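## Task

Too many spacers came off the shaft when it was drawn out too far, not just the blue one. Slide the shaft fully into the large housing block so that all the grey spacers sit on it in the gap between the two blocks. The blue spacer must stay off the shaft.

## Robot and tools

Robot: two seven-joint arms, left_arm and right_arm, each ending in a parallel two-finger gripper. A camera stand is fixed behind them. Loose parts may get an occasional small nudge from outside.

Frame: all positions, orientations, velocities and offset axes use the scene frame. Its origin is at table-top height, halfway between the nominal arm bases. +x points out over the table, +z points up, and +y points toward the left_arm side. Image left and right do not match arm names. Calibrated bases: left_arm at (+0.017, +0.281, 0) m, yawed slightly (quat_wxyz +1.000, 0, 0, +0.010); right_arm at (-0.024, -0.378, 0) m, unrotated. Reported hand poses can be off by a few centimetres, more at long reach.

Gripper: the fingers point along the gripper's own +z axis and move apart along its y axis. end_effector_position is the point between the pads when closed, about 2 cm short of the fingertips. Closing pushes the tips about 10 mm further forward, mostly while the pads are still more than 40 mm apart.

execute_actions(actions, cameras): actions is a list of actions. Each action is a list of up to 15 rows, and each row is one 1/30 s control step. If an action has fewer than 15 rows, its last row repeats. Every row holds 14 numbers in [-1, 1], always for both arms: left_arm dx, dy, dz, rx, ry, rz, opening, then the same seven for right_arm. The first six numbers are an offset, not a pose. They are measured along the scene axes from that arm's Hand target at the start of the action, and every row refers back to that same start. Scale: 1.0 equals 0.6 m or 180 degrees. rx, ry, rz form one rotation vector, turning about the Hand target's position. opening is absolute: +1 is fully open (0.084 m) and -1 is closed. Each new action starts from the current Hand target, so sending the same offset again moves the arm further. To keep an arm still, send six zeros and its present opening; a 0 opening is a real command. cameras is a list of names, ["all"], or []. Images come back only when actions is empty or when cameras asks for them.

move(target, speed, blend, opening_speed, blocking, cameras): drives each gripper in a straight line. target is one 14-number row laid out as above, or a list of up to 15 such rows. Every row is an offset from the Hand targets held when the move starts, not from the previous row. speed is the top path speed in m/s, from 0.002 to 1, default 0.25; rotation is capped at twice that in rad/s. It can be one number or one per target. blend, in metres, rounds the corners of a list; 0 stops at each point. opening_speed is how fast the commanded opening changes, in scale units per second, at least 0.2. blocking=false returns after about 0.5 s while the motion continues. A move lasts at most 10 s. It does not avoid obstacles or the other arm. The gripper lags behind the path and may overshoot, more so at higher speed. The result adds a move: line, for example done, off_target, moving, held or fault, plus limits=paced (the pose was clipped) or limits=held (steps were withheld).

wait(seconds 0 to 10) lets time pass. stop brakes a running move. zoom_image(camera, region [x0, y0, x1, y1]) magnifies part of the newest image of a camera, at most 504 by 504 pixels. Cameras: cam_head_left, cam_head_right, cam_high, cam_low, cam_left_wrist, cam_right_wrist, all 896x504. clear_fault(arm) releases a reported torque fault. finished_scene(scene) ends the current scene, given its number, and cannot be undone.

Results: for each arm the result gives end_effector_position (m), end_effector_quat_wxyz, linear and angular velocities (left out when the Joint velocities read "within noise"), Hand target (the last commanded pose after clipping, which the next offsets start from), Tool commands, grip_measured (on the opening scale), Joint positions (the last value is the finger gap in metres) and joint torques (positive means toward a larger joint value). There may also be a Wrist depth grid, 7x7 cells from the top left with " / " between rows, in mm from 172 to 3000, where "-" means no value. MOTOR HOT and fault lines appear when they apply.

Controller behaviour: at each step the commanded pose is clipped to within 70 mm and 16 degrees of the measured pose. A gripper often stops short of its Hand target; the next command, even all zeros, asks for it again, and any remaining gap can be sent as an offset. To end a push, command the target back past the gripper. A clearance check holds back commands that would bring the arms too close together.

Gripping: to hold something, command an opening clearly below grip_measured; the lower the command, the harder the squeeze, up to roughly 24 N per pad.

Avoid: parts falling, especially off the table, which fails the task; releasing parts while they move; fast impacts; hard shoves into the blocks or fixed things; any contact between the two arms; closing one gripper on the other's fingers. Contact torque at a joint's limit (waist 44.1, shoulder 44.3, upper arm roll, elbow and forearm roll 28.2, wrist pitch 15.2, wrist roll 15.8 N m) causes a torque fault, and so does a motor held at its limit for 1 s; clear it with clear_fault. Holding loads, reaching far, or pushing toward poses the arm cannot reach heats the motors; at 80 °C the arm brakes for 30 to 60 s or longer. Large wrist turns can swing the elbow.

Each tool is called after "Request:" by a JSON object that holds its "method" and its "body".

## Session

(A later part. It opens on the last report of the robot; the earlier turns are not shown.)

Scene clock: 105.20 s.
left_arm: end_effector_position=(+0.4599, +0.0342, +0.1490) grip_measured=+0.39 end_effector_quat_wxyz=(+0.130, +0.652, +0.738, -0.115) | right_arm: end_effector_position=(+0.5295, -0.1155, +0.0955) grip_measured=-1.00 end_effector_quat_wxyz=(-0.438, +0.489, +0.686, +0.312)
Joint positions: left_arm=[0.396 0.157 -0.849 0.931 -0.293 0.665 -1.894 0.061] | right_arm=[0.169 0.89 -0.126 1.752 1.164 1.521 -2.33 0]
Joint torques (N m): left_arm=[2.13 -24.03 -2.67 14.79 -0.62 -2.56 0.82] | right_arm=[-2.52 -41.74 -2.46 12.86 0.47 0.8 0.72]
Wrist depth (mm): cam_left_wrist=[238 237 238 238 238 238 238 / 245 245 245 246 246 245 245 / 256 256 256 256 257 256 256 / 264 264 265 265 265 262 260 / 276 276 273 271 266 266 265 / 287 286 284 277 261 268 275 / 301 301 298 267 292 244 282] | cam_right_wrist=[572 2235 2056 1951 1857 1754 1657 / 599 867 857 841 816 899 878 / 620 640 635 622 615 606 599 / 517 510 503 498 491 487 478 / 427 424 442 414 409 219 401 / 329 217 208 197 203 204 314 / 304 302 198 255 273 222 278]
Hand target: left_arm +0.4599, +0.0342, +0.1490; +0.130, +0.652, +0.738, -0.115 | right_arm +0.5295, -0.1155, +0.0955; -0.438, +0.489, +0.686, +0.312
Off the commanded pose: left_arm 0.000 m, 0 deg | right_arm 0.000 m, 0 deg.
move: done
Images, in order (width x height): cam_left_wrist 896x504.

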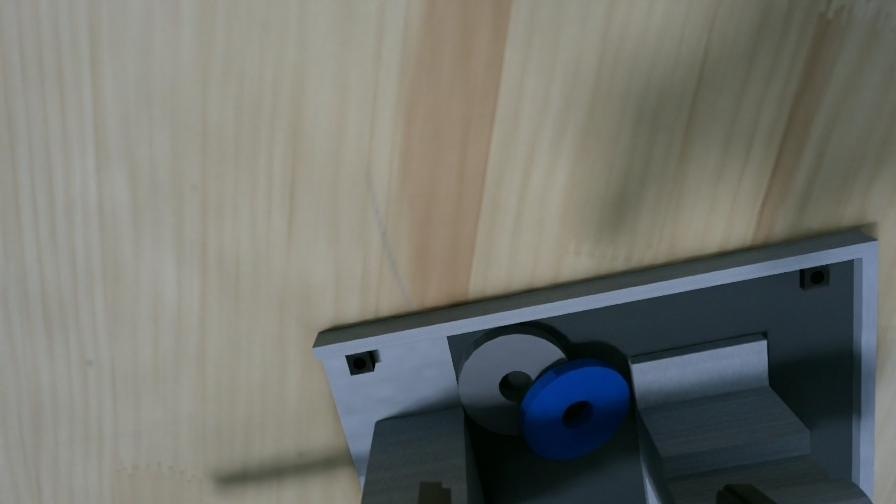

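Request:
{"method": "move", "body": {"target": [[0.0317,0.0013,-0.05,-0.108,-0.0252,0.066,-1,0,-0.1,0.1,0,0,0,-1],[0.0317,0.0013,-0.1767,-0.108,-0.0252,0.066,-1,0,-0.1,0.1,0,0,0,-1],[0.054,-0.0632,-0.1767,-0.108,-0.0252,0.066,-1,0,-0.1,0.1,0,0,0,-1]], "speed": [0.15,0.08,0.03], "cameras": ["cam_right_wrist"]}}

Request:
{"method": "move", "body": {"target": [[-0.03,0.08,0.18,0,0,0,0.4,0,0,0,0,0,0,-1]], "speed": 0.12, "cameras": ["cam_left_wrist"]}}

Scene clock: 113.03 s.
left_arm: end_effector_position=(+0.4923, -0.0037, +0.0430) grip_measured=-1.00 end_effector_quat_wxyz=(+0.278, +0.545, +0.766, -0.198) | right_arm: end_effector_position=(+0.5295, -0.1755, +0.1555) grip_measured=-1.00 end_effector_quat_wxyz=(-0.438, +0.489, +0.686, +0.312)
Joint positions: left_arm=[0.352 0.628 -0.906 0.919 -0.972 0.068 -1.259 0] | right_arm=[0.09 0.782 -0.168 1.738 1.108 1.653 -2.299 0]
Joint torques (N m): left_arm=[-2.64 -25.3 -7.11 13.51 1.38 -0.75 -0.78] | right_arm=[-3.01 -40.28 -2.99 13.24 0.5 0.61 0.65]
Wrist depth (mm): cam_left_wrist=[- - - - - - - / - - - - - - - / - - - - - - - / - - - - - - - / - - - - - - - / - - - - - - - / 184 - - - - - -] | cam_right_wrist=[625 2235 - 375 358 1809 1719 / 2192 679 1228 357 348 1039 1694 / 839 699 813 346 341 775 767 / 664 656 647 335 334 620 616 / 548 542 537 365 326 492 515 / 465 461 439 292 287 286 441 / 390 387 370 275 318 299 363]
Hand target: left_arm +0.4923, -0.0037, +0.0430; +0.278, +0.545, +0.766, -0.198 | right_arm +0.5295, -0.1755, +0.1555; -0.438, +0.489, +0.686, +0.312
Off the commanded pose: left_arm 0.000 m, 0 deg | right_arm 0.000 m, 0 deg.
move: done
Images, in order (width x height): cam_right_wrist 896x504.

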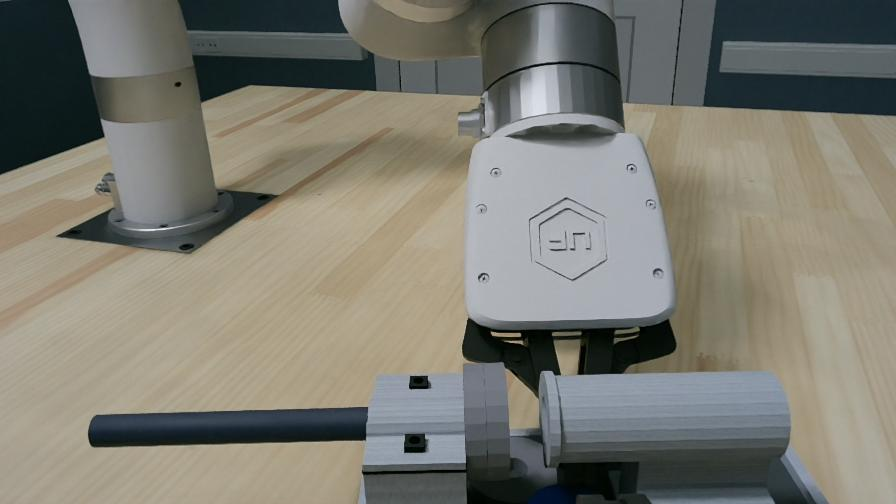

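Scene clock: 114.63 s.
left_arm: end_effector_position=(+0.4743, +0.0443, +0.1509) grip_measured=+0.39 end_effector_quat_wxyz=(+0.278, +0.545, +0.766, -0.198) | right_arm: end_effector_position=(+0.5295, -0.1755, +0.1555) grip_measured=-1.00 end_effector_quat_wxyz=(-0.438, +0.489, +0.686, +0.312)
Joint positions: left_arm=[0.608 0.118 -0.998 0.8 -1.044 0.497 -1.365 0.061] | right_arm=[0.09 0.782 -0.168 1.738 1.108 1.653 -2.299 0]
Joint torques (N m): left_arm=[2.22 -19.57 -2.36 13.69 -0.34 -0.74 0.91] | right_arm=[-2.24 -40.12 -2.96 13.01 0.53 0.66 0.85]
Wrist depth (mm): cam_left_wrist=[215 214 214 215 214 210 215 / 229 228 229 229 229 229 229 / 251 245 245 245 240 245 245 / 271 271 263 254 260 260 264 / 301 302 259 270 273 274 294 / 331 331 228 309 256 256 331 / 354 230 222 217 223 223 366] | cam_right_wrist=[626 2271 2192 331 330 1795 1711 / 2178 681 1101 350 358 934 1694 / 840 697 811 739 793 774 766 / 665 655 650 637 631 624 615 / 548 542 537 531 526 520 516 / 467 460 438 291 287 280 441 / 389 387 369 275 335 299 363]
Hand target: left_arm +0.4743, +0.0443, +0.1510; +0.278, +0.545, +0.766, -0.198 | right_arm +0.5295, -0.1755, +0.1555; -0.438, +0.489, +0.686, +0.312
Off the commanded pose: left_arm 0.000 m, 0 deg | right_arm 0.000 m, 0 deg.
move: done
Images, in order (width x height): cam_left_wrist 896x504.

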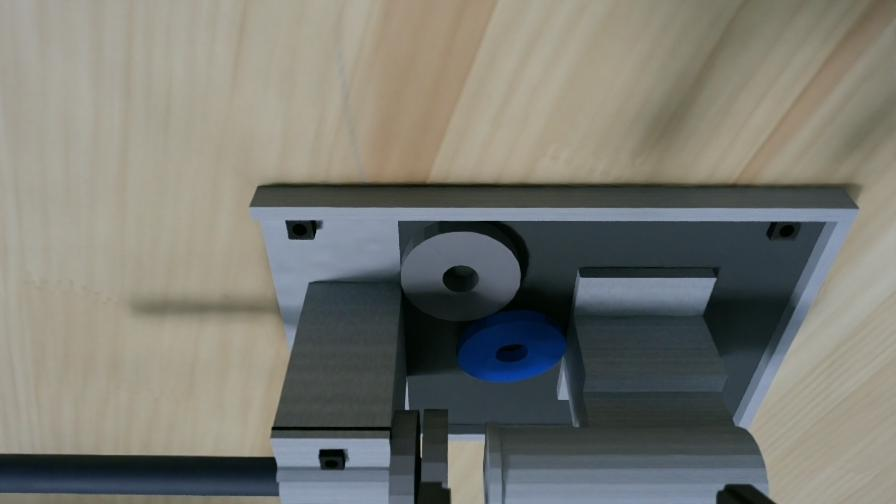

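Request:
{"method": "move", "body": {"target": [[-0.0232,-0.0667,-0.085,0.108,0.0252,-0.066,0.35,0,0,0,0,0,0,-1],[-0.0232,-0.0667,-0.1983,0.108,0.0252,-0.066,0.35,0,0,0,0,0,0,-1]], "speed": [0.12,0.05], "cameras": ["cam_left_wrist","cam_right_wrist"]}}

Request:
{"method": "move", "body": {"target": [[0,0,0,0,0,0,0,0,0,0,0,0,0,-1]], "opening_speed": 0.6}}

Scene clock: 118.93 s.
left_arm: end_effector_position=(+0.4604, +0.0042, +0.0320) grip_measured=+0.34 end_effector_quat_wxyz=(+0.130, +0.652, +0.738, -0.115) | right_arm: end_effector_position=(+0.5295, -0.1755, +0.1555) grip_measured=-1.00 end_effector_quat_wxyz=(-0.438, +0.489, +0.686, +0.312)
Joint positions: left_arm=[0.125 0.483 -0.631 0.915 -0.065 0.335 -2.039 0.059] | right_arm=[0.09 0.782 -0.168 1.738 1.108 1.653 -2.299 0]
Joint torques (N m): left_arm=[-2.82 -26.22 -4.27 15.01 0.85 -3.38 -0.89] | right_arm=[-2.7 -39.85 -2.76 13.08 0.62 0.66 0.77]
Wrist depth (mm): cam_left_wrist=[- - - - - - - / - - - - - - - / - - - - - - - / - - - - - - - / - - - - - - - / - - - - - - - / - - - - - - -] | cam_right_wrist=[625 2220 2192 314 308 1813 1702 / 2199 682 1105 320 316 1838 1686 / 841 697 815 324 317 777 764 / 664 655 647 328 318 624 618 / 548 543 539 331 320 520 515 / 466 460 437 291 281 285 442 / 390 387 371 274 335 299 363]
Hand target: left_arm +0.4604, +0.0042, +0.0320; +0.130, +0.652, +0.738, -0.115 | right_arm +0.5295, -0.1755, +0.1555; -0.438, +0.489, +0.686, +0.312
Off the commanded pose: left_arm 0.000 m, 0 deg | right_arm 0.000 m, 0 deg.
move: done
Images, in order (width x height): cam_left_wrist 896x504, cam_right_wrist 896x504.

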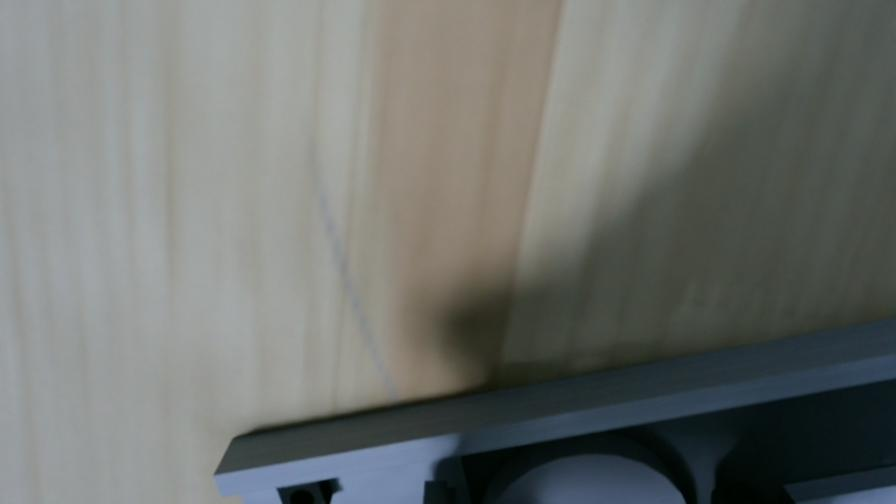

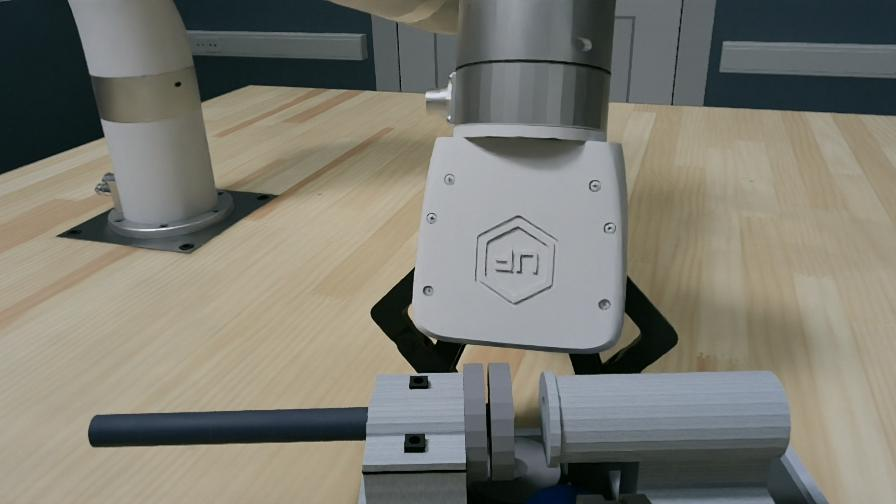

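Scene clock: 119.73 s.
left_arm: end_effector_position=(+0.4604, +0.0042, +0.0320) grip_measured=+0.07 end_effector_quat_wxyz=(+0.130, +0.652, +0.738, -0.115) | right_arm: end_effector_position=(+0.5295, -0.1755, +0.1555) grip_measured=-1.00 end_effector_quat_wxyz=(-0.438, +0.489, +0.686, +0.312)
Joint positions: left_arm=[0.125 0.483 -0.631 0.915 -0.065 0.335 -2.039 0.047] | right_arm=[0.09 0.782 -0.168 1.738 1.108 1.653 -2.299 0]
Joint torques (N m): left_arm=[-2.65 -27.19 -4.74 12.33 0.72 -2.77 -0.79] | right_arm=[-2.6 -39.88 -2.69 13.2 0.78 0.58 0.68]
Wrist depth (mm): cam_left_wrist=[- - - - - - - / - - - - - - - / - - - - - - - / - - - - - - - / - - - - - - - / - - - - - - - / - - - - - - -] | cam_right_wrist=[626 2249 2185 314 308 1818 1719 / 2185 682 1112 320 315 1833 1694 / 839 698 814 324 316 777 767 / 664 655 647 328 318 622 617 / 548 542 538 332 320 519 515 / 465 461 439 291 281 285 442 / 389 388 371 275 339 299 363]
Hand target: left_arm +0.4604, +0.0042, +0.0320; +0.130, +0.652, +0.738, -0.115 | right_arm +0.5295, -0.1755, +0.1555; -0.438, +0.489, +0.686, +0.312
Off the commanded pose: left_arm 0.000 m, 0 deg | right_arm 0.000 m, 0 deg.
move: done

Request:
{"method": "move", "body": {"target": [[0,0,0.006,0,0,0,0.3,0,0,0,0,0,0,-1],[0.0011,-0.0045,0.003,0.033,0.0041,0,0.3,0,0,0,0,0,0,-1],[0.0011,-0.0045,-0.0017,0.033,0.0041,0,0.3,0,0,0,0,0,0,-1]], "speed": 0.04}}

Request:
{"method": "move", "body": {"target": [[0,0,0,0,0,0,-0.1,0,0,0,0,0,0,-1]], "opening_speed": 0.6}}

Scene clock: 122.50 s.
left_arm: end_effector_position=(+0.4610, +0.0015, +0.0310) grip_measured=+0.29 end_effector_quat_wxyz=(+0.091, +0.657, +0.744, -0.080) | right_arm: end_effector_position=(+0.5295, -0.1755, +0.1555) grip_measured=-1.00 end_effector_quat_wxyz=(-0.438, +0.489, +0.686, +0.312)
Joint positions: left_arm=[-0.02 0.467 -0.511 0.973 0.044 0.425 -2.182 0.056] | right_arm=[0.09 0.782 -0.168 1.738 1.108 1.653 -2.299 0]
Joint torques (N m): left_arm=[-2.54 -29.33 -3.25 15.49 0.73 -3.42 -0.84] | right_arm=[-2.85 -40.04 -2.74 13.29 0.69 0.58 0.75]
Wrist depth (mm): cam_left_wrist=[- - - - - - - / - - - - - - - / - - - - - - - / - - - - - - - / - - - - - - - / - - - - - - - / - - - - - - -] | cam_right_wrist=[625 2249 2178 301 286 1823 1702 / 2213 680 1105 295 297 1838 1694 / 839 698 818 310 301 776 768 / 663 655 649 314 305 622 617 / 548 542 538 321 310 520 516 / 465 460 438 292 287 285 441 / 390 387 370 275 281 299 363]
Hand target: left_arm +0.4610, +0.0015, +0.0310; +0.091, +0.657, +0.744, -0.080 | right_arm +0.5295, -0.1755, +0.1555; -0.438, +0.489, +0.686, +0.312
Off the commanded pose: left_arm 0.000 m, 0 deg | right_arm 0.000 m, 0 deg.
move: done

Scene clock: 123.37 s.
left_arm: end_effector_position=(+0.4610, +0.0015, +0.0310) grip_measured=+0.08 end_effector_quat_wxyz=(+0.091, +0.657, +0.744, -0.080) | right_arm: end_effector_position=(+0.5295, -0.1755, +0.1555) grip_measured=-1.00 end_effector_quat_wxyz=(-0.438, +0.489, +0.686, +0.312)
Joint positions: left_arm=[-0.021 0.467 -0.51 0.973 0.044 0.424 -2.182 0.048] | right_arm=[0.09 0.782 -0.168 1.738 1.108 1.653 -2.299 0]
Joint torques (N m): left_arm=[-1.32 -29.31 -3.13 15.32 0.66 -3.43 -0.73] | right_arm=[-2.28 -40.01 -2.68 13.19 0.6 0.55 0.75]
Wrist depth (mm): cam_left_wrist=[- - - - - - - / - - - - - - - / - - - - - - - / - - - - - - - / - - - - - - - / - - - - - - - / - - - - - - -] | cam_right_wrist=[627 2235 2192 301 286 1818 1723 / 2199 681 1108 294 297 1838 1686 / 839 698 817 310 301 778 770 / 665 656 649 314 305 626 617 / 548 543 537 321 310 519 516 / 466 461 439 291 287 285 441 / 390 388 370 275 338 299 363]
Hand target: left_arm +0.4610, +0.0015, +0.0310; +0.091, +0.657, +0.744, -0.080 | right_arm +0.5295, -0.1755, +0.1555; -0.438, +0.489, +0.686, +0.312
Off the commanded pose: left_arm 0.000 m, 0 deg | right_arm 0.000 m, 0 deg.
move: done

Request:
{"method": "move", "body": {"target": [[-0.003,0.008,0.06,0,0,0,-0.25,0,0,0,0,0,0,-1]], "speed": 0.04, "cameras": ["cam_left_wrist","cam_right_wrist"]}}

Scene clock: 124.83 s.
left_arm: end_effector_position=(+0.4592, +0.0063, +0.0669) grip_measured=+0.08 end_effector_quat_wxyz=(+0.091, +0.657, +0.744, -0.080) | right_arm: end_effector_position=(+0.5295, -0.1755, +0.1555) grip_measured=-1.00 end_effector_quat_wxyz=(-0.438, +0.489, +0.686, +0.312)
Joint positions: left_arm=[0.03 0.371 -0.561 0.963 -0.016 0.508 -2.147 0.047] | right_arm=[0.09 0.782 -0.168 1.738 1.108 1.653 -2.299 0]
Joint torques (N m): left_arm=[2.12 -33.74 -4.25 12.73 -0.56 -1.97 0.89] | right_arm=[-2.54 -39.65 -2.82 13.07 0.72 0.82 0.74]
Wrist depth (mm): cam_left_wrist=[- - - - - - - / 174 173 174 174 174 174 174 / 179 179 179 179 179 179 180 / 183 183 183 183 183 183 184 / 188 189 189 188 186 182 180 / 193 193 186 185 185 185 185 / 199 200 193 191 - 190 183] | cam_right_wrist=[627 2249 2206 295 284 1818 1715 / 2206 681 1253 299 291 1833 1690 / 839 698 818 306 295 779 768 / 664 655 651 311 300 622 617 / 548 541 536 502 321 519 517 / 465 461 438 312 287 280 442 / 390 387 370 275 350 299 363]
Hand target: left_arm +0.4592, +0.0063, +0.0670; +0.091, +0.657, +0.744, -0.080 | right_arm +0.5295, -0.1755, +0.1555; -0.438, +0.489, +0.686, +0.312
Off the commanded pose: left_arm 0.000 m, 0 deg | right_arm 0.000 m, 0 deg.
move: done
Images, in order (width x height): cam_left_wrist 896x504, cam_right_wrist 896x504.

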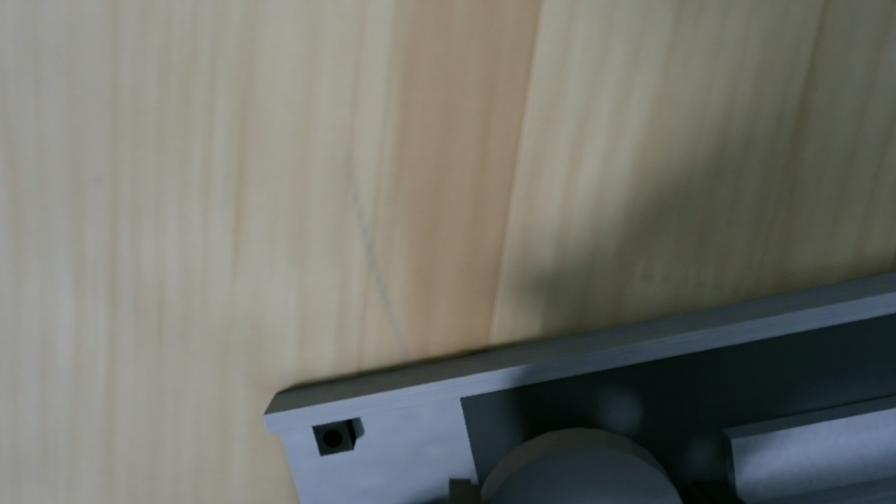

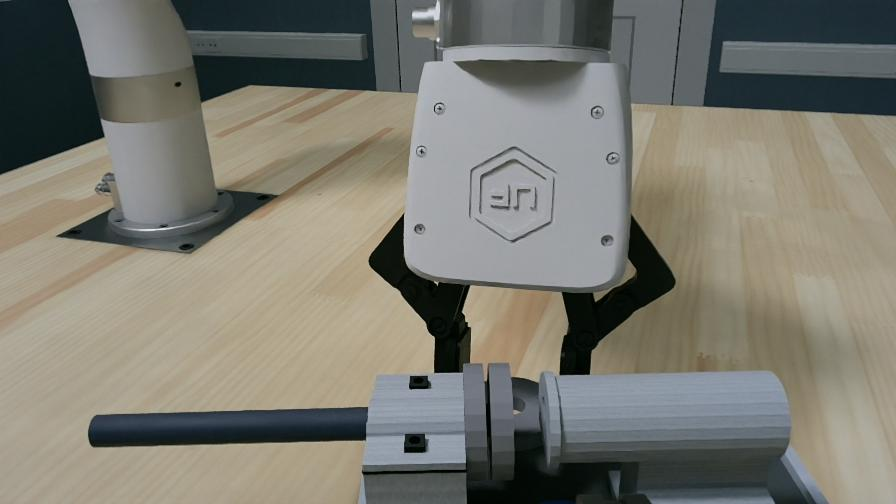

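Request:
{"method": "move", "body": {"target": [[-0.03,0.09,0.02,0,0,0,-0.25,0,0,0,0,0,0,-1],[-0.04,0.12,0.1,0,0,0,-0.25,0,0,0,0,0,0,-1]], "speed": 0.06, "cameras": ["cam_left_wrist","cam_right_wrist"]}}

Request:
{"method": "zoom_image", "body": {"camera": "cam_right_wrist", "region": [340, 150, 740, 503]}}

Scene clock: 127.57 s.
left_arm: end_effector_position=(+0.4352, +0.0783, +0.1269) grip_measured=+0.08 end_effector_quat_wxyz=(+0.091, +0.657, +0.744, -0.080) | right_arm: end_effector_position=(+0.5295, -0.1755, +0.1555) grip_measured=-1.00 end_effector_quat_wxyz=(-0.438, +0.489, +0.686, +0.312)
Joint positions: left_arm=[0.231 0.057 -0.634 0.818 -0.289 0.674 -1.857 0.047] | right_arm=[0.09 0.782 -0.168 1.738 1.108 1.653 -2.299 0]
Joint torques (N m): left_arm=[2.14 -25.23 0.17 17.26 -0.51 -1.88 0.92] | right_arm=[-2.78 -39.65 -2.73 12.87 0.82 0.67 0.66]
Wrist depth (mm): cam_left_wrist=[228 227 227 228 228 228 228 / 232 232 232 233 233 233 233 / 239 239 239 240 240 240 239 / 244 245 245 245 245 245 245 / 252 252 252 252 252 253 253 / 258 258 258 258 258 259 257 / 267 267 265 - - 258 259] | cam_right_wrist=[625 2264 2199 348 341 1813 1719 / 2213 682 1108 373 361 1828 1698 / 840 698 818 737 785 778 763 / 664 654 647 596 595 622 619 / 548 541 537 532 526 520 517 / 466 461 439 291 287 280 442 / 389 387 370 275 350 299 363]
Hand target: left_arm +0.4352, +0.0783, +0.1270; +0.091, +0.657, +0.744, -0.080 | right_arm +0.5295, -0.1755, +0.1555; -0.438, +0.489, +0.686, +0.312
Off the commanded pose: left_arm 0.000 m, 0 deg | right_arm 0.000 m, 0 deg.
move: done
Images, in order (width x height): cam_left_wrist 896x504, cam_right_wrist 896x504.

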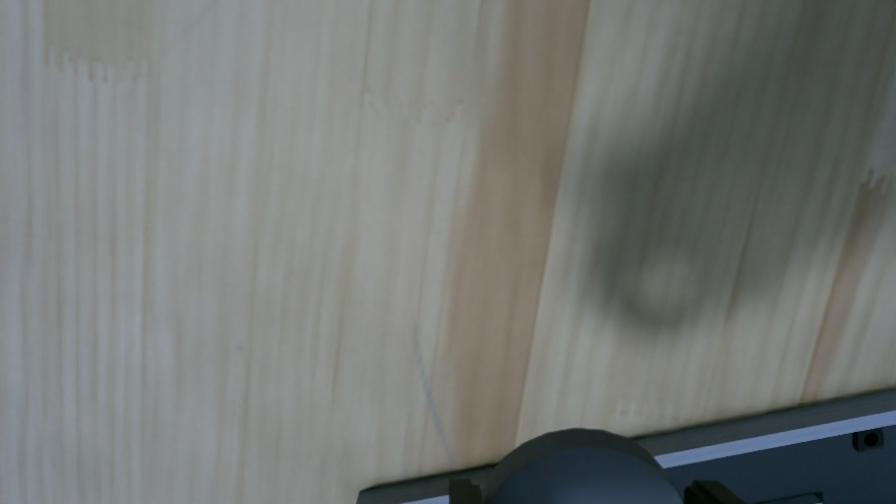

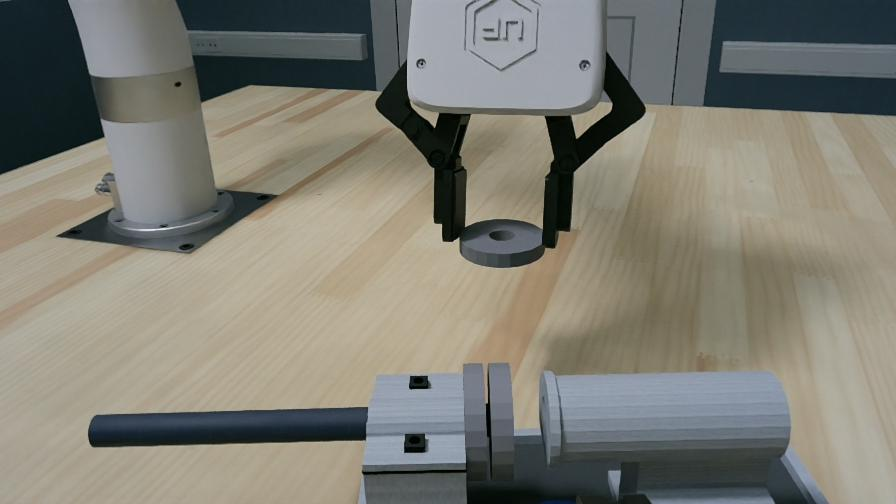

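Scaled by 1.260 from the camera's 896x504 image, which has a finer 1280x720 frame.

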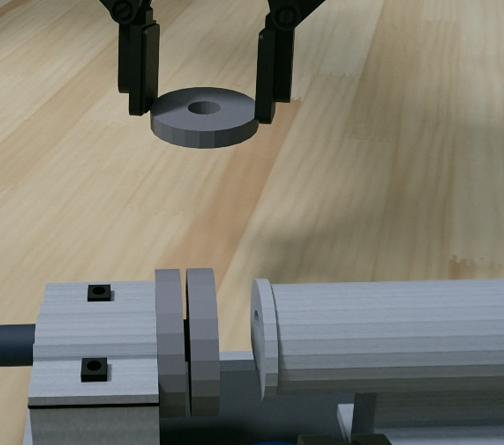

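Request:
{"method": "move", "body": {"target": [[-0.06,0.08,0.04,0,0,-0.27,-0.25,0,0,0,0,0,0,-1],[-0.1253,0.1528,0.0,0,0,-0.539,-0.25,0,0,0,0,0,0,-1],[-0.1253,0.1528,-0.168,0,0,-0.539,-0.25,0,0,0,0,0,0,-1]], "speed": [0.4,0.4,0.08], "blend": [0.03,0,0], "cameras": ["cam_low","cam_high"]}}

Request:
{"method": "zoom_image", "body": {"camera": "cam_high", "region": [400, 100, 600, 280]}}

Scene clock: 132.63 s.
left_arm: end_effector_position=(+0.3601, +0.1700, +0.0262) grip_measured=+0.08 end_effector_quat_wxyz=(+0.000, +0.993, +0.001, -0.121) | right_arm: end_effector_position=(+0.5295, -0.1755, +0.1555) grip_measured=-1.00 end_effector_quat_wxyz=(-0.438, +0.489, +0.686, +0.312)
Joint positions: left_arm=[0.267 0.219 -0.559 0.711 0.072 0.762 -0.334 0.047] | right_arm=[0.09 0.782 -0.168 1.738 1.108 1.653 -2.299 0]
Joint torques (N m): left_arm=[-2.53 -20.57 -1.06 14.69 0.86 -2.41 -0.92] | right_arm=[-2.7 -39.39 -2.57 13.12 0.65 0.76 0.83]
Wrist depth (mm): cam_left_wrist=[- - - - - - - / - - - - - - - / - - - - - - - / - - - - - - - / - - - - - - - / - - - - - - - / - - - - - - -] | cam_right_wrist=[627 2249 2172 411 1903 1823 1706 / 2185 681 1235 431 1056 1833 1690 / 841 699 815 448 792 776 765 / 663 654 647 596 632 622 617 / 548 542 536 508 526 520 516 / 466 459 438 291 288 280 442 / 390 387 370 275 350 299 363]
Hand target: left_arm +0.3601, +0.1700, +0.0262; +0.000, +0.993, +0.001, -0.121 | right_arm +0.5295, -0.1755, +0.1555; -0.438, +0.489, +0.686, +0.312
Off the commanded pose: left_arm 0.000 m, 0 deg | right_arm 0.000 m, 0 deg.
move: done
Images, in order (width x height): cam_high 896x504, cam_low 896x504.

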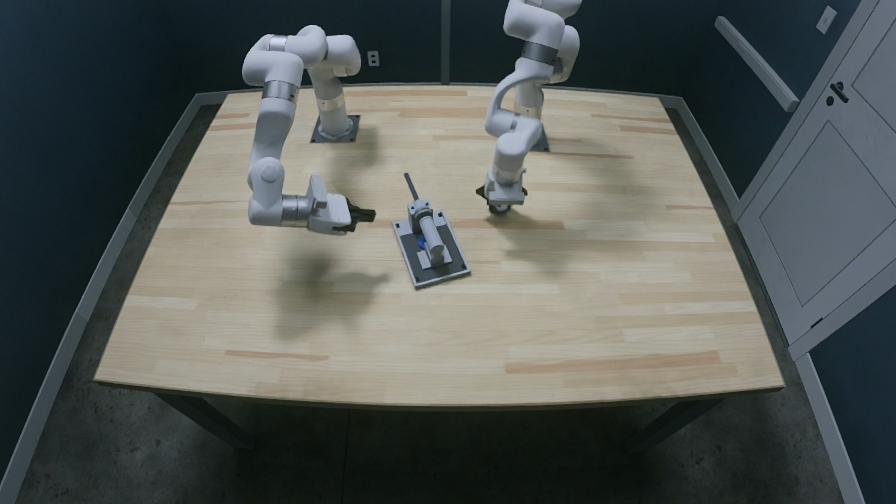

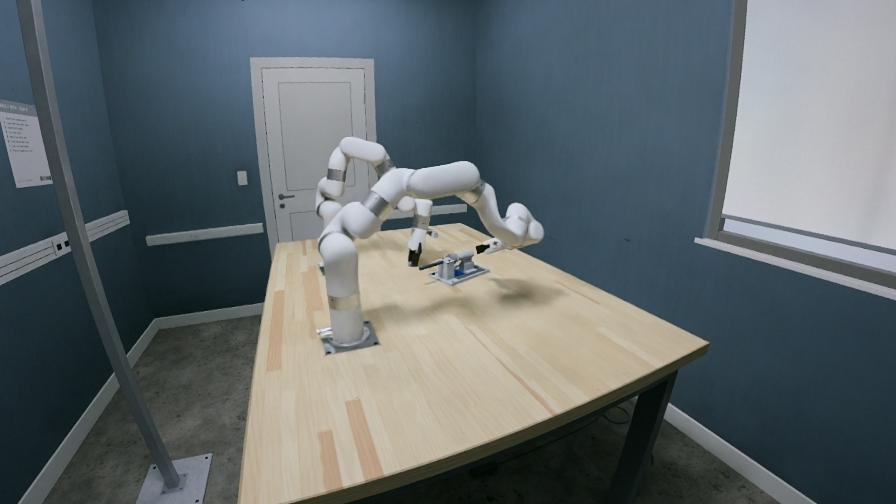

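Scaled by 2.520 from the camera's 896x504 image, which has a finer 1280x720 frame.

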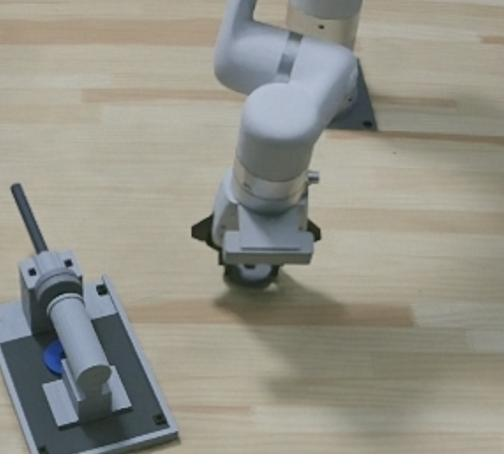

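Request:
{"method": "move", "body": {"target": [[0,0,-0.0048,0,0,0,-0.25,0,0,0,0,0,0,-1]], "speed": 0.02}}

Request:
{"method": "move", "body": {"target": [[0,0,0,0,0,0,0.5,0,0,0,0,0,0,-1]], "opening_speed": 0.4}}

Request:
{"method": "move", "body": {"target": [[-0.0,0,0.18,0,0,0,0.5,0,0,0,0,0,0,-1]], "speed": 0.12, "cameras": ["cam_left_wrist"]}}

Scene clock: 133.53 s.
left_arm: end_effector_position=(+0.3601, +0.1700, +0.0233) grip_measured=+0.08 end_effector_quat_wxyz=(+0.000, +0.993, +0.001, -0.121) | right_arm: end_effector_position=(+0.5295, -0.1755, +0.1555) grip_measured=-1.00 end_effector_quat_wxyz=(-0.438, +0.489, +0.686, +0.312)
Joint positions: left_arm=[0.265 0.228 -0.556 0.711 0.08 0.753 -0.339 0.047] | right_arm=[0.09 0.782 -0.168 1.738 1.108 1.653 -2.299 0]
Joint torques (N m): left_arm=[-2.86 -20.89 -1.18 10.76 1.03 -2.4 -0.85] | right_arm=[-2.46 -39.66 -2.67 13.04 0.55 0.78 0.68]
Wrist depth (mm): cam_left_wrist=[- - - - - - - / - - - - - - - / - - - - - - - / - - - - - - - / - - - - - - - / - - - - - - - / - - - - - - -] | cam_right_wrist=[625 2242 2185 410 1888 1809 1706 / 2192 680 1235 430 1054 1828 1686 / 839 698 817 449 788 776 767 / 664 654 647 543 631 624 617 / 548 544 537 510 526 519 516 / 466 461 438 291 287 280 441 / 390 387 370 275 349 299 363]
Hand target: left_arm +0.3601, +0.1700, +0.0233; +0.000, +0.993, +0.001, -0.121 | right_arm +0.5295, -0.1755, +0.1555; -0.438, +0.489, +0.686, +0.312
Off the commanded pose: left_arm 0.000 m, 0 deg | right_arm 0.000 m, 0 deg.
move: done

Scene clock: 135.67 s.
left_arm: end_effector_position=(+0.3601, +0.1700, +0.0233) grip_measured=+0.49 end_effector_quat_wxyz=(+0.000, +0.993, +0.001, -0.121) | right_arm: end_effector_position=(+0.5295, -0.1755, +0.1555) grip_measured=-1.00 end_effector_quat_wxyz=(-0.438, +0.489, +0.686, +0.312)
Joint positions: left_arm=[0.265 0.228 -0.556 0.711 0.08 0.753 -0.339 0.065] | right_arm=[0.09 0.782 -0.168 1.738 1.108 1.653 -2.299 0]
Joint torques (N m): left_arm=[-2.69 -20.85 -1.27 10.74 0.74 -2.44 -0.8] | right_arm=[-2.63 -39.53 -2.73 13.09 0.87 0.75 0.77]
Wrist depth (mm): cam_left_wrist=[- - - - - - - / - - - - - - - / - - - - - - - / - - - - - - - / - - - - - - - / - - - - - - - / - - - - - - -] | cam_right_wrist=[626 2235 2151 411 1888 1818 1711 / 2206 681 1237 430 1054 1838 1686 / 840 697 817 447 788 775 765 / 663 654 648 551 631 624 617 / 549 542 538 504 526 520 515 / 467 460 438 291 287 280 442 / 390 387 370 275 349 299 363]
Hand target: left_arm +0.3601, +0.1700, +0.0233; +0.000, +0.993, +0.001, -0.121 | right_arm +0.5295, -0.1755, +0.1555; -0.438, +0.489, +0.686, +0.312
Off the commanded pose: left_arm 0.000 m, 0 deg | right_arm 0.000 m, 0 deg.
move: done

Scene clock: 137.07 s.
left_arm: end_effector_position=(+0.3600, +0.1700, +0.1313) grip_measured=+0.49 end_effector_quat_wxyz=(+0.000, +0.993, +0.001, -0.121) | right_arm: end_effector_position=(+0.5295, -0.1755, +0.1555) grip_measured=-1.00 end_effector_quat_wxyz=(-0.438, +0.489, +0.686, +0.312)
Joint positions: left_arm=[0.296 -0.064 -0.586 0.793 -0.112 1.084 -0.203 0.065] | right_arm=[0.09 0.782 -0.168 1.738 1.108 1.653 -2.299 0]
Joint torques (N m): left_arm=[2.14 -22.08 1.34 17.68 -0.68 -0.95 0.91] | right_arm=[-2.97 -39.18 -2.55 13.04 0.71 0.8 0.69]
Wrist depth (mm): cam_left_wrist=[231 232 232 231 232 231 232 / 237 237 236 237 237 237 237 / 244 244 244 244 242 244 244 / 250 249 250 250 249 249 249 / 257 258 257 255 254 257 257 / 264 264 263 263 264 263 264 / 273 273 270 270 271 270 272] | cam_right_wrist=[627 2242 2206 418 1924 1818 1723 / 2206 681 1244 514 1058 1842 1686 / 838 700 813 743 793 777 765 / 664 656 649 637 631 622 617 / 548 542 537 530 526 520 515 / 465 461 438 291 288 280 442 / 389 387 370 275 350 299 363]
Hand target: left_arm +0.3601, +0.1700, +0.1313; +0.000, +0.993, +0.001, -0.121 | right_arm +0.5295, -0.1755, +0.1555; -0.438, +0.489, +0.686, +0.312
Off the commanded pose: left_arm 0.000 m, 0 deg | right_arm 0.000 m, 0 deg.
move: done
Images, in order (width x height): cam_left_wrist 896x504.

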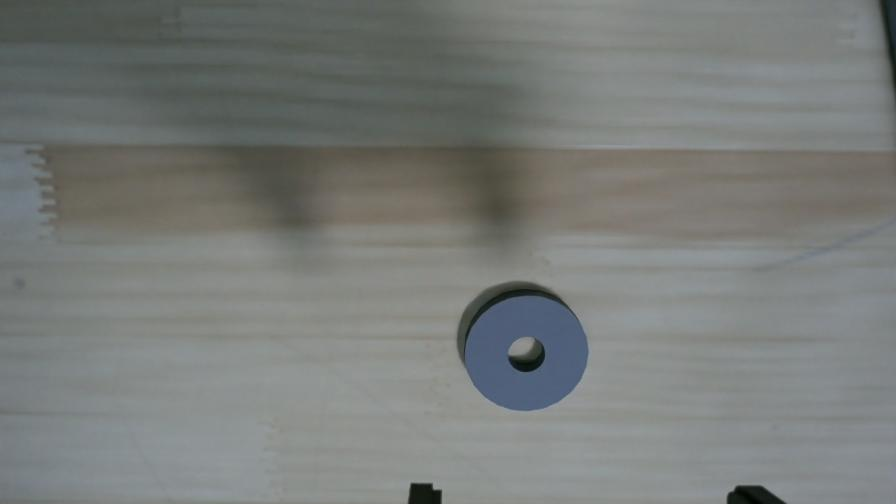

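Request:
{"method": "move", "body": {"target": [[0.0025,0.0017,-0.11,0,0.1444,0,0.5,0,0,0,0,0,0,-1],[0.0025,0.0017,-0.184,0,0.1444,0,0.5,0,0,0,0,0,0,-1]], "speed": [0.12,0.05]}}

Request:
{"method": "move", "body": {"target": [[0,0,0,0,0,0,-0.3,0,0,0,0,0,0,-1]], "opening_speed": 0.8}}

Request:
{"method": "move", "body": {"target": [[0,0,0.25,0,0,0,-0.3,0,0,0,0,0,0,-1]], "speed": 0.12, "cameras": ["cam_left_wrist"]}}

Scene clock: 141.00 s.
left_arm: end_effector_position=(+0.3616, +0.1710, +0.0209) grip_measured=+0.49 end_effector_quat_wxyz=(+0.000, +0.940, +0.001, -0.341) | right_arm: end_effector_position=(+0.5295, -0.1755, +0.1555) grip_measured=-1.00 end_effector_quat_wxyz=(-0.438, +0.489, +0.686, +0.312)
Joint positions: left_arm=[0.22 0.597 -0.498 1.164 0.097 1.314 -0.339 0.065] | right_arm=[0.09 0.782 -0.168 1.738 1.108 1.653 -2.299 0]
Joint torques (N m): left_arm=[-2.75 -30.58 -4.06 14.23 0.58 -1.08 -0.84] | right_arm=[-2.56 -39.2 -2.46 13.11 0.97 0.73 0.67]
Wrist depth (mm): cam_left_wrist=[- - - - - - - / - - - - - - - / - - - - - - - / - - - - - - - / - - - - - - - / - - - - - - - / - - - - - - -] | cam_right_wrist=[626 2228 2145 2020 400 375 1728 / 2178 681 1226 1209 411 930 1681 / 838 700 815 802 429 779 765 / 664 655 648 457 627 624 616 / 549 542 537 505 526 521 516 / 466 461 439 292 287 280 441 / 390 387 370 275 350 299 363]
Hand target: left_arm +0.3616, +0.1710, +0.0209; +0.000, +0.940, +0.001, -0.341 | right_arm +0.5295, -0.1755, +0.1555; -0.438, +0.489, +0.686, +0.312
Off the commanded pose: left_arm 0.000 m, 0 deg | right_arm 0.000 m, 0 deg.
move: done

Scene clock: 142.20 s.
left_arm: end_effector_position=(+0.3616, +0.1710, +0.0209) grip_measured=+0.09 end_effector_quat_wxyz=(+0.000, +0.940, +0.001, -0.341) | right_arm: end_effector_position=(+0.5295, -0.1755, +0.1555) grip_measured=-1.00 end_effector_quat_wxyz=(-0.438, +0.489, +0.686, +0.312)
Joint positions: left_arm=[0.22 0.597 -0.498 1.164 0.097 1.314 -0.339 0.048] | right_arm=[0.09 0.782 -0.168 1.738 1.108 1.653 -2.299 0]
Joint torques (N m): left_arm=[-1.32 -5.39 0.72 0.16 1.87 -8.03 -0.82] | right_arm=[-2.31 -39.29 -2.73 12.78 0.83 0.64 0.78]
Wrist depth (mm): cam_left_wrist=[- - - - - - - / - - - - - - - / - - - - - - - / - - - - - - - / - - - - - - - / - - - - - - - / - - - - - - -] | cam_right_wrist=[625 2249 2151 2026 399 375 1715 / 2206 683 1230 1207 411 934 1690 / 836 699 814 802 428 778 764 / 665 657 649 459 629 622 620 / 548 542 535 511 526 520 516 / 466 460 438 291 287 280 442 / 390 387 370 275 350 299 363]
Hand target: left_arm +0.3616, +0.1710, +0.0209; +0.000, +0.940, +0.001, -0.341 | right_arm +0.5295, -0.1755, +0.1555; -0.438, +0.489, +0.686, +0.312
Off the commanded pose: left_arm 0.000 m, 0 deg | right_arm 0.000 m, 0 deg.
move: done

Scene clock: 143.90 s.
left_arm: end_effector_position=(+0.3615, +0.1710, +0.1708) grip_measured=+0.09 end_effector_quat_wxyz=(+0.000, +0.940, +0.001, -0.342) | right_arm: end_effector_position=(+0.5295, -0.1755, +0.1555) grip_measured=-1.00 end_effector_quat_wxyz=(-0.438, +0.489, +0.686, +0.312)
Joint positions: left_arm=[0.278 0.318 -0.567 1.261 -0.026 1.663 -0.3 0.048] | right_arm=[0.09 0.782 -0.168 1.738 1.108 1.653 -2.299 0]
Joint torques (N m): left_arm=[1.91 -33.17 -3.67 17.15 -0.94 0.43 0.89] | right_arm=[-2.5 -39.1 -2.59 13.17 0.82 0.74 0.83]
Wrist depth (mm): cam_left_wrist=[236 236 236 235 235 234 235 / 252 252 251 251 251 251 250 / 276 276 276 269 275 275 274 / 299 298 298 297 296 297 296 / 333 333 323 331 332 331 331 / 367 366 365 364 363 363 362 / 420 405 390 - - 401 414] | cam_right_wrist=[624 2242 2185 394 1914 1818 1719 / 2185 681 1107 965 1058 1842 1694 / 837 696 810 803 789 776 764 / 663 654 649 637 633 624 616 / 548 542 538 531 527 519 516 / 466 459 439 291 287 280 442 / 390 387 370 275 350 299 363]
Hand target: left_arm +0.3616, +0.1710, +0.1709; +0.000, +0.940, +0.001, -0.341 | right_arm +0.5295, -0.1755, +0.1555; -0.438, +0.489, +0.686, +0.312
Off the commanded pose: left_arm 0.000 m, 0 deg | right_arm 0.000 m, 0 deg.
move: done
Images, in order (width x height): cam_left_wrist 896x504.

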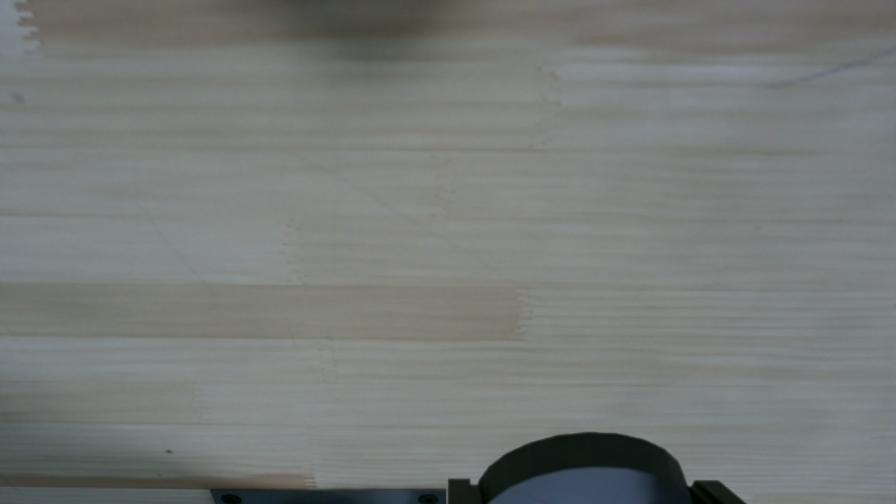

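Request:
{"method": "move", "body": {"target": [[0.04,0,0.03,0,-0.25,0,-0.3,0,0,0,0,0,0,-1],[0.08,0,0.0,0,-0.5,0,-0.3,0,0,0,0,0,0,-1],[0.08,0,-0.2,0,-0.5,0,-0.3,0,0,0,0,0,0,-1]], "speed": [0.4,0.4,0.1], "cameras": ["cam_left_wrist","cam_low"]}}

Request:
{"method": "zoom_image", "body": {"camera": "cam_low", "region": [340, 180, 540, 340]}}

Scene clock: 149.97 s.
left_arm: end_effector_position=(+0.4096, +0.1711, +0.0509) grip_measured=+0.09 end_effector_quat_wxyz=(+0.000, +0.906, +0.001, +0.423) | right_arm: end_effector_position=(+0.5295, -0.1755, +0.1555) grip_measured=-1.00 end_effector_quat_wxyz=(-0.438, +0.489, +0.686, +0.312)
Joint positions: left_arm=[0.217 0.697 -0.809 0.315 -0.655 -1.304 0.34 0.048] | right_arm=[0.09 0.782 -0.168 1.738 1.108 1.653 -2.299 0]
Joint torques (N m): left_arm=[-2.67 -18.7 -4.4 4.84 1.14 -4.53 -0.81] | right_arm=[-2.58 -38.85 -2.43 13.03 0.97 0.68 0.66]
Wrist depth (mm): cam_left_wrist=[495 498 502 503 507 483 516 / 393 397 398 401 402 404 407 / 341 342 330 346 346 347 350 / 289 290 291 293 294 287 283 / 259 260 261 262 263 264 252 / 229 229 230 230 231 232 232 / 209 210 211 217 - 213 213] | cam_right_wrist=[425 426 2099 2044 1930 1813 1723 / 434 468 466 1081 1058 1823 1681 / 839 697 475 476 790 779 764 / 665 655 646 476 627 624 616 / 548 542 537 530 525 520 516 / 467 461 439 292 287 280 441 / 390 387 370 275 349 299 364]
Hand target: left_arm +0.4096, +0.1710, +0.0509; +0.000, +0.906, +0.001, +0.423 | right_arm +0.5295, -0.1755, +0.1555; -0.438, +0.489, +0.686, +0.312
Off the commanded pose: left_arm 0.000 m, 0 deg | right_arm 0.000 m, 0 deg.
move: done; limits=paced
Images, in order (width x height): cam_low 896x504, cam_left_wrist 896x504.

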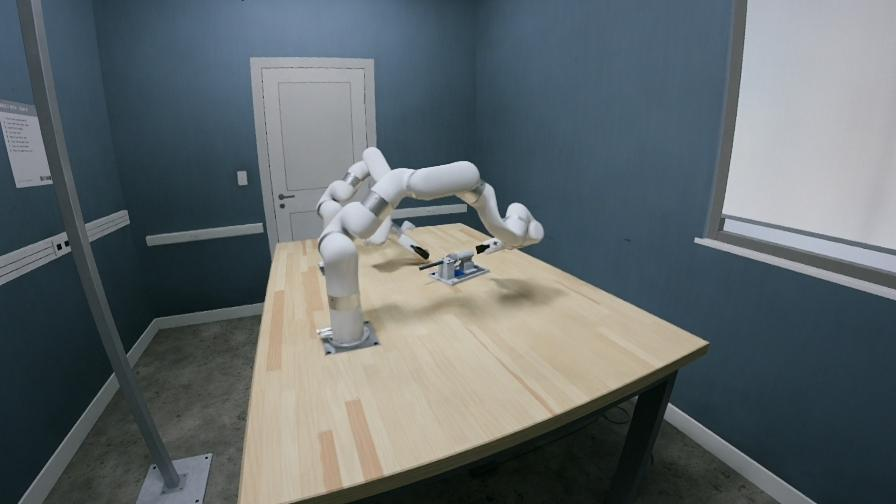

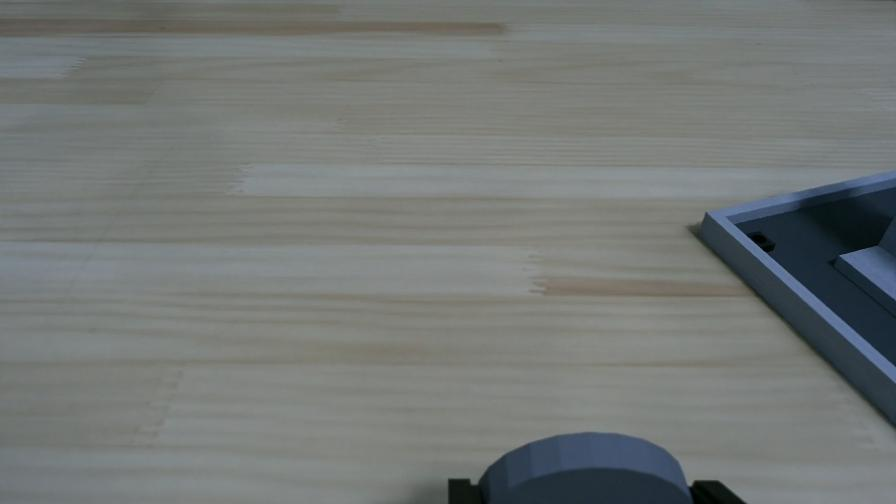

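Scaled by 2.520 from the camera's 896x504 image, which has a finer 1280x720 frame.

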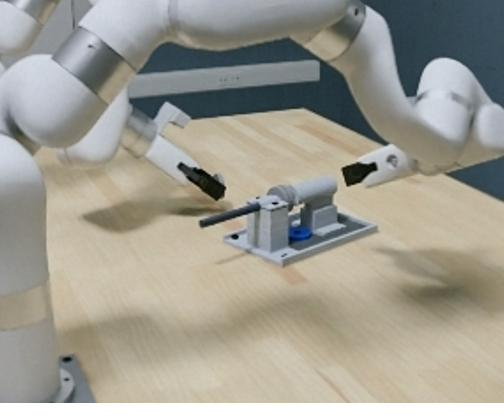

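Request:
{"method": "move", "body": {"target": [[0,0,-0.0345,0,0,0,-0.3,0,0,0,0,0,0,-1]], "speed": 0.03}}

Scene clock: 151.33 s.
left_arm: end_effector_position=(+0.4096, +0.1710, +0.0302) grip_measured=+0.09 end_effector_quat_wxyz=(+0.000, +0.906, +0.001, +0.423) | right_arm: end_effector_position=(+0.5295, -0.1755, +0.1555) grip_measured=-1.00 end_effector_quat_wxyz=(-0.438, +0.489, +0.686, +0.312)
Joint positions: left_arm=[0.179 0.8 -0.738 0.35 -0.595 -1.371 0.336 0.048] | right_arm=[0.09 0.782 -0.168 1.738 1.108 1.653 -2.299 0]
Joint torques (N m): left_arm=[-2.73 -19.92 -4.75 3.6 1.21 -4.41 -0.83] | right_arm=[-2.52 -38.92 -2.6 13.12 1.01 0.75 0.66]
Wrist depth (mm): cam_left_wrist=[440 418 446 448 451 428 459 / 349 352 354 355 356 359 360 / 303 303 305 307 307 296 284 / 256 258 258 261 261 262 250 / 231 231 232 233 233 234 227 / 203 204 204 205 205 206 207 / 186 186 187 193 - 189 185] | cam_right_wrist=[2165 430 2132 2020 1919 1823 1723 / 442 445 478 1084 1066 1823 1686 / 778 691 473 504 788 775 765 / 664 655 646 474 630 622 615 / 548 542 536 505 524 520 515 / 467 461 438 292 288 280 442 / 390 387 370 275 350 299 363]
Hand target: left_arm +0.4096, +0.1710, +0.0302; +0.000, +0.906, +0.001, +0.423 | right_arm +0.5295, -0.1755, +0.1555; -0.438, +0.489, +0.686, +0.312
Off the commanded pose: left_arm 0.000 m, 0 deg | right_arm 0.000 m, 0 deg.
move: done

Step down gently.

Request:
{"method": "move", "body": {"target": [[0,0,-0.0025,0,0,0,-0.3,0,0,0,0,0,0,-1]], "speed": 0.01}}

Request:
{"method": "move", "body": {"target": [[0,0,-0.0025,0,0,0,-0.3,0,0,0,0,0,0,-1]], "speed": 0.01, "cameras": ["cam_high"]}}

Request:
{"method": "zoom_image", "body": {"camera": "cam_high", "region": [440, 130, 560, 250]}}

Scene clock: 152.30 s.
left_arm: end_effector_position=(+0.4096, +0.1710, +0.0287) grip_measured=+0.09 end_effector_quat_wxyz=(+0.000, +0.906, +0.001, +0.423) | right_arm: end_effector_position=(+0.5295, -0.1755, +0.1555) grip_measured=-1.00 end_effector_quat_wxyz=(-0.438, +0.489, +0.686, +0.312)
Joint positions: left_arm=[0.177 0.807 -0.733 0.352 -0.591 -1.376 0.336 0.048] | right_arm=[0.09 0.782 -0.168 1.738 1.108 1.653 -2.299 0]
Joint torques (N m): left_arm=[-2.78 -19.82 -4.8 3.7 1.19 -4.43 -0.81] | right_arm=[-2.54 -38.66 -2.58 13.24 0.91 0.7 0.88]
Wrist depth (mm): cam_left_wrist=[434 414 441 444 446 425 454 / 346 349 350 353 355 355 358 / 300 301 302 304 305 293 285 / 254 256 256 258 258 260 248 / 228 229 230 231 232 232 225 / 201 202 203 203 204 204 205 / 185 185 186 191 - 187 183] | cam_right_wrist=[623 431 2125 2026 1919 1818 1706 / 441 444 477 1089 1054 1838 1694 / 778 691 473 506 790 776 767 / 662 655 647 474 630 623 619 / 548 541 537 505 525 521 516 / 466 461 439 292 287 280 442 / 390 387 371 275 350 299 362]
Hand target: left_arm +0.4096, +0.1710, +0.0287; +0.000, +0.906, +0.001, +0.423 | right_arm +0.5295, -0.1755, +0.1555; -0.438, +0.489, +0.686, +0.312
Off the commanded pose: left_arm 0.000 m, 0 deg | right_arm 0.000 m, 0 deg.
move: done

Scene clock: 153.00 s.
left_arm: end_effector_position=(+0.4097, +0.1711, +0.0274) grip_measured=+0.09 end_effector_quat_wxyz=(+0.000, +0.906, +0.001, +0.423) | right_arm: end_effector_position=(+0.5295, -0.1755, +0.1555) grip_measured=-1.00 end_effector_quat_wxyz=(-0.438, +0.489, +0.686, +0.312)
Joint positions: left_arm=[0.174 0.814 -0.728 0.355 -0.587 -1.38 0.335 0.048] | right_arm=[0.09 0.782 -0.168 1.738 1.108 1.653 -2.299 0]
Joint torques (N m): left_arm=[-2.91 -8.16 -2.37 0.78 0.3 3.61 -0.69] | right_arm=[-2.63 -38.61 -2.6 13.12 1.06 0.65 0.72]
Wrist depth (mm): cam_left_wrist=[436 415 442 444 448 424 455 / 346 348 351 352 354 356 359 / 299 300 302 304 305 294 284 / 253 255 256 257 259 259 247 / 228 229 229 230 230 231 225 / 201 201 201 202 203 204 205 / 184 184 180 191 - 186 182] | cam_right_wrist=[625 431 2112 2026 1924 1818 1719 / 441 443 479 1084 1061 1823 1694 / 777 692 474 508 792 778 767 / 662 655 647 475 629 622 616 / 548 541 537 505 523 520 516 / 466 460 438 292 287 280 442 / 389 387 370 275 349 299 363]
Hand target: left_arm +0.4096, +0.1710, +0.0272; +0.000, +0.906, +0.001, +0.423 | right_arm +0.5295, -0.1755, +0.1555; -0.438, +0.489, +0.686, +0.312
Off the commanded pose: left_arm 0.000 m, 0 deg | right_arm 0.000 m, 0 deg.
move: done
Images, in order (width x height): cam_high 896x504.

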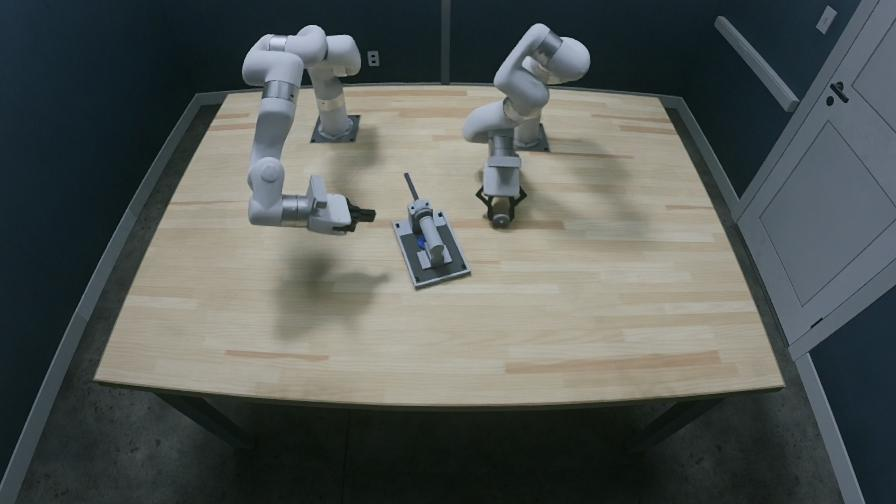

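Scaled by 4.200 from the camera's 896x504 image, which has a finer 1280x720 frame.

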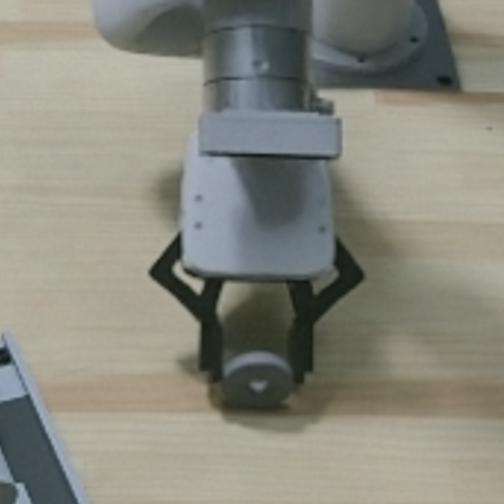

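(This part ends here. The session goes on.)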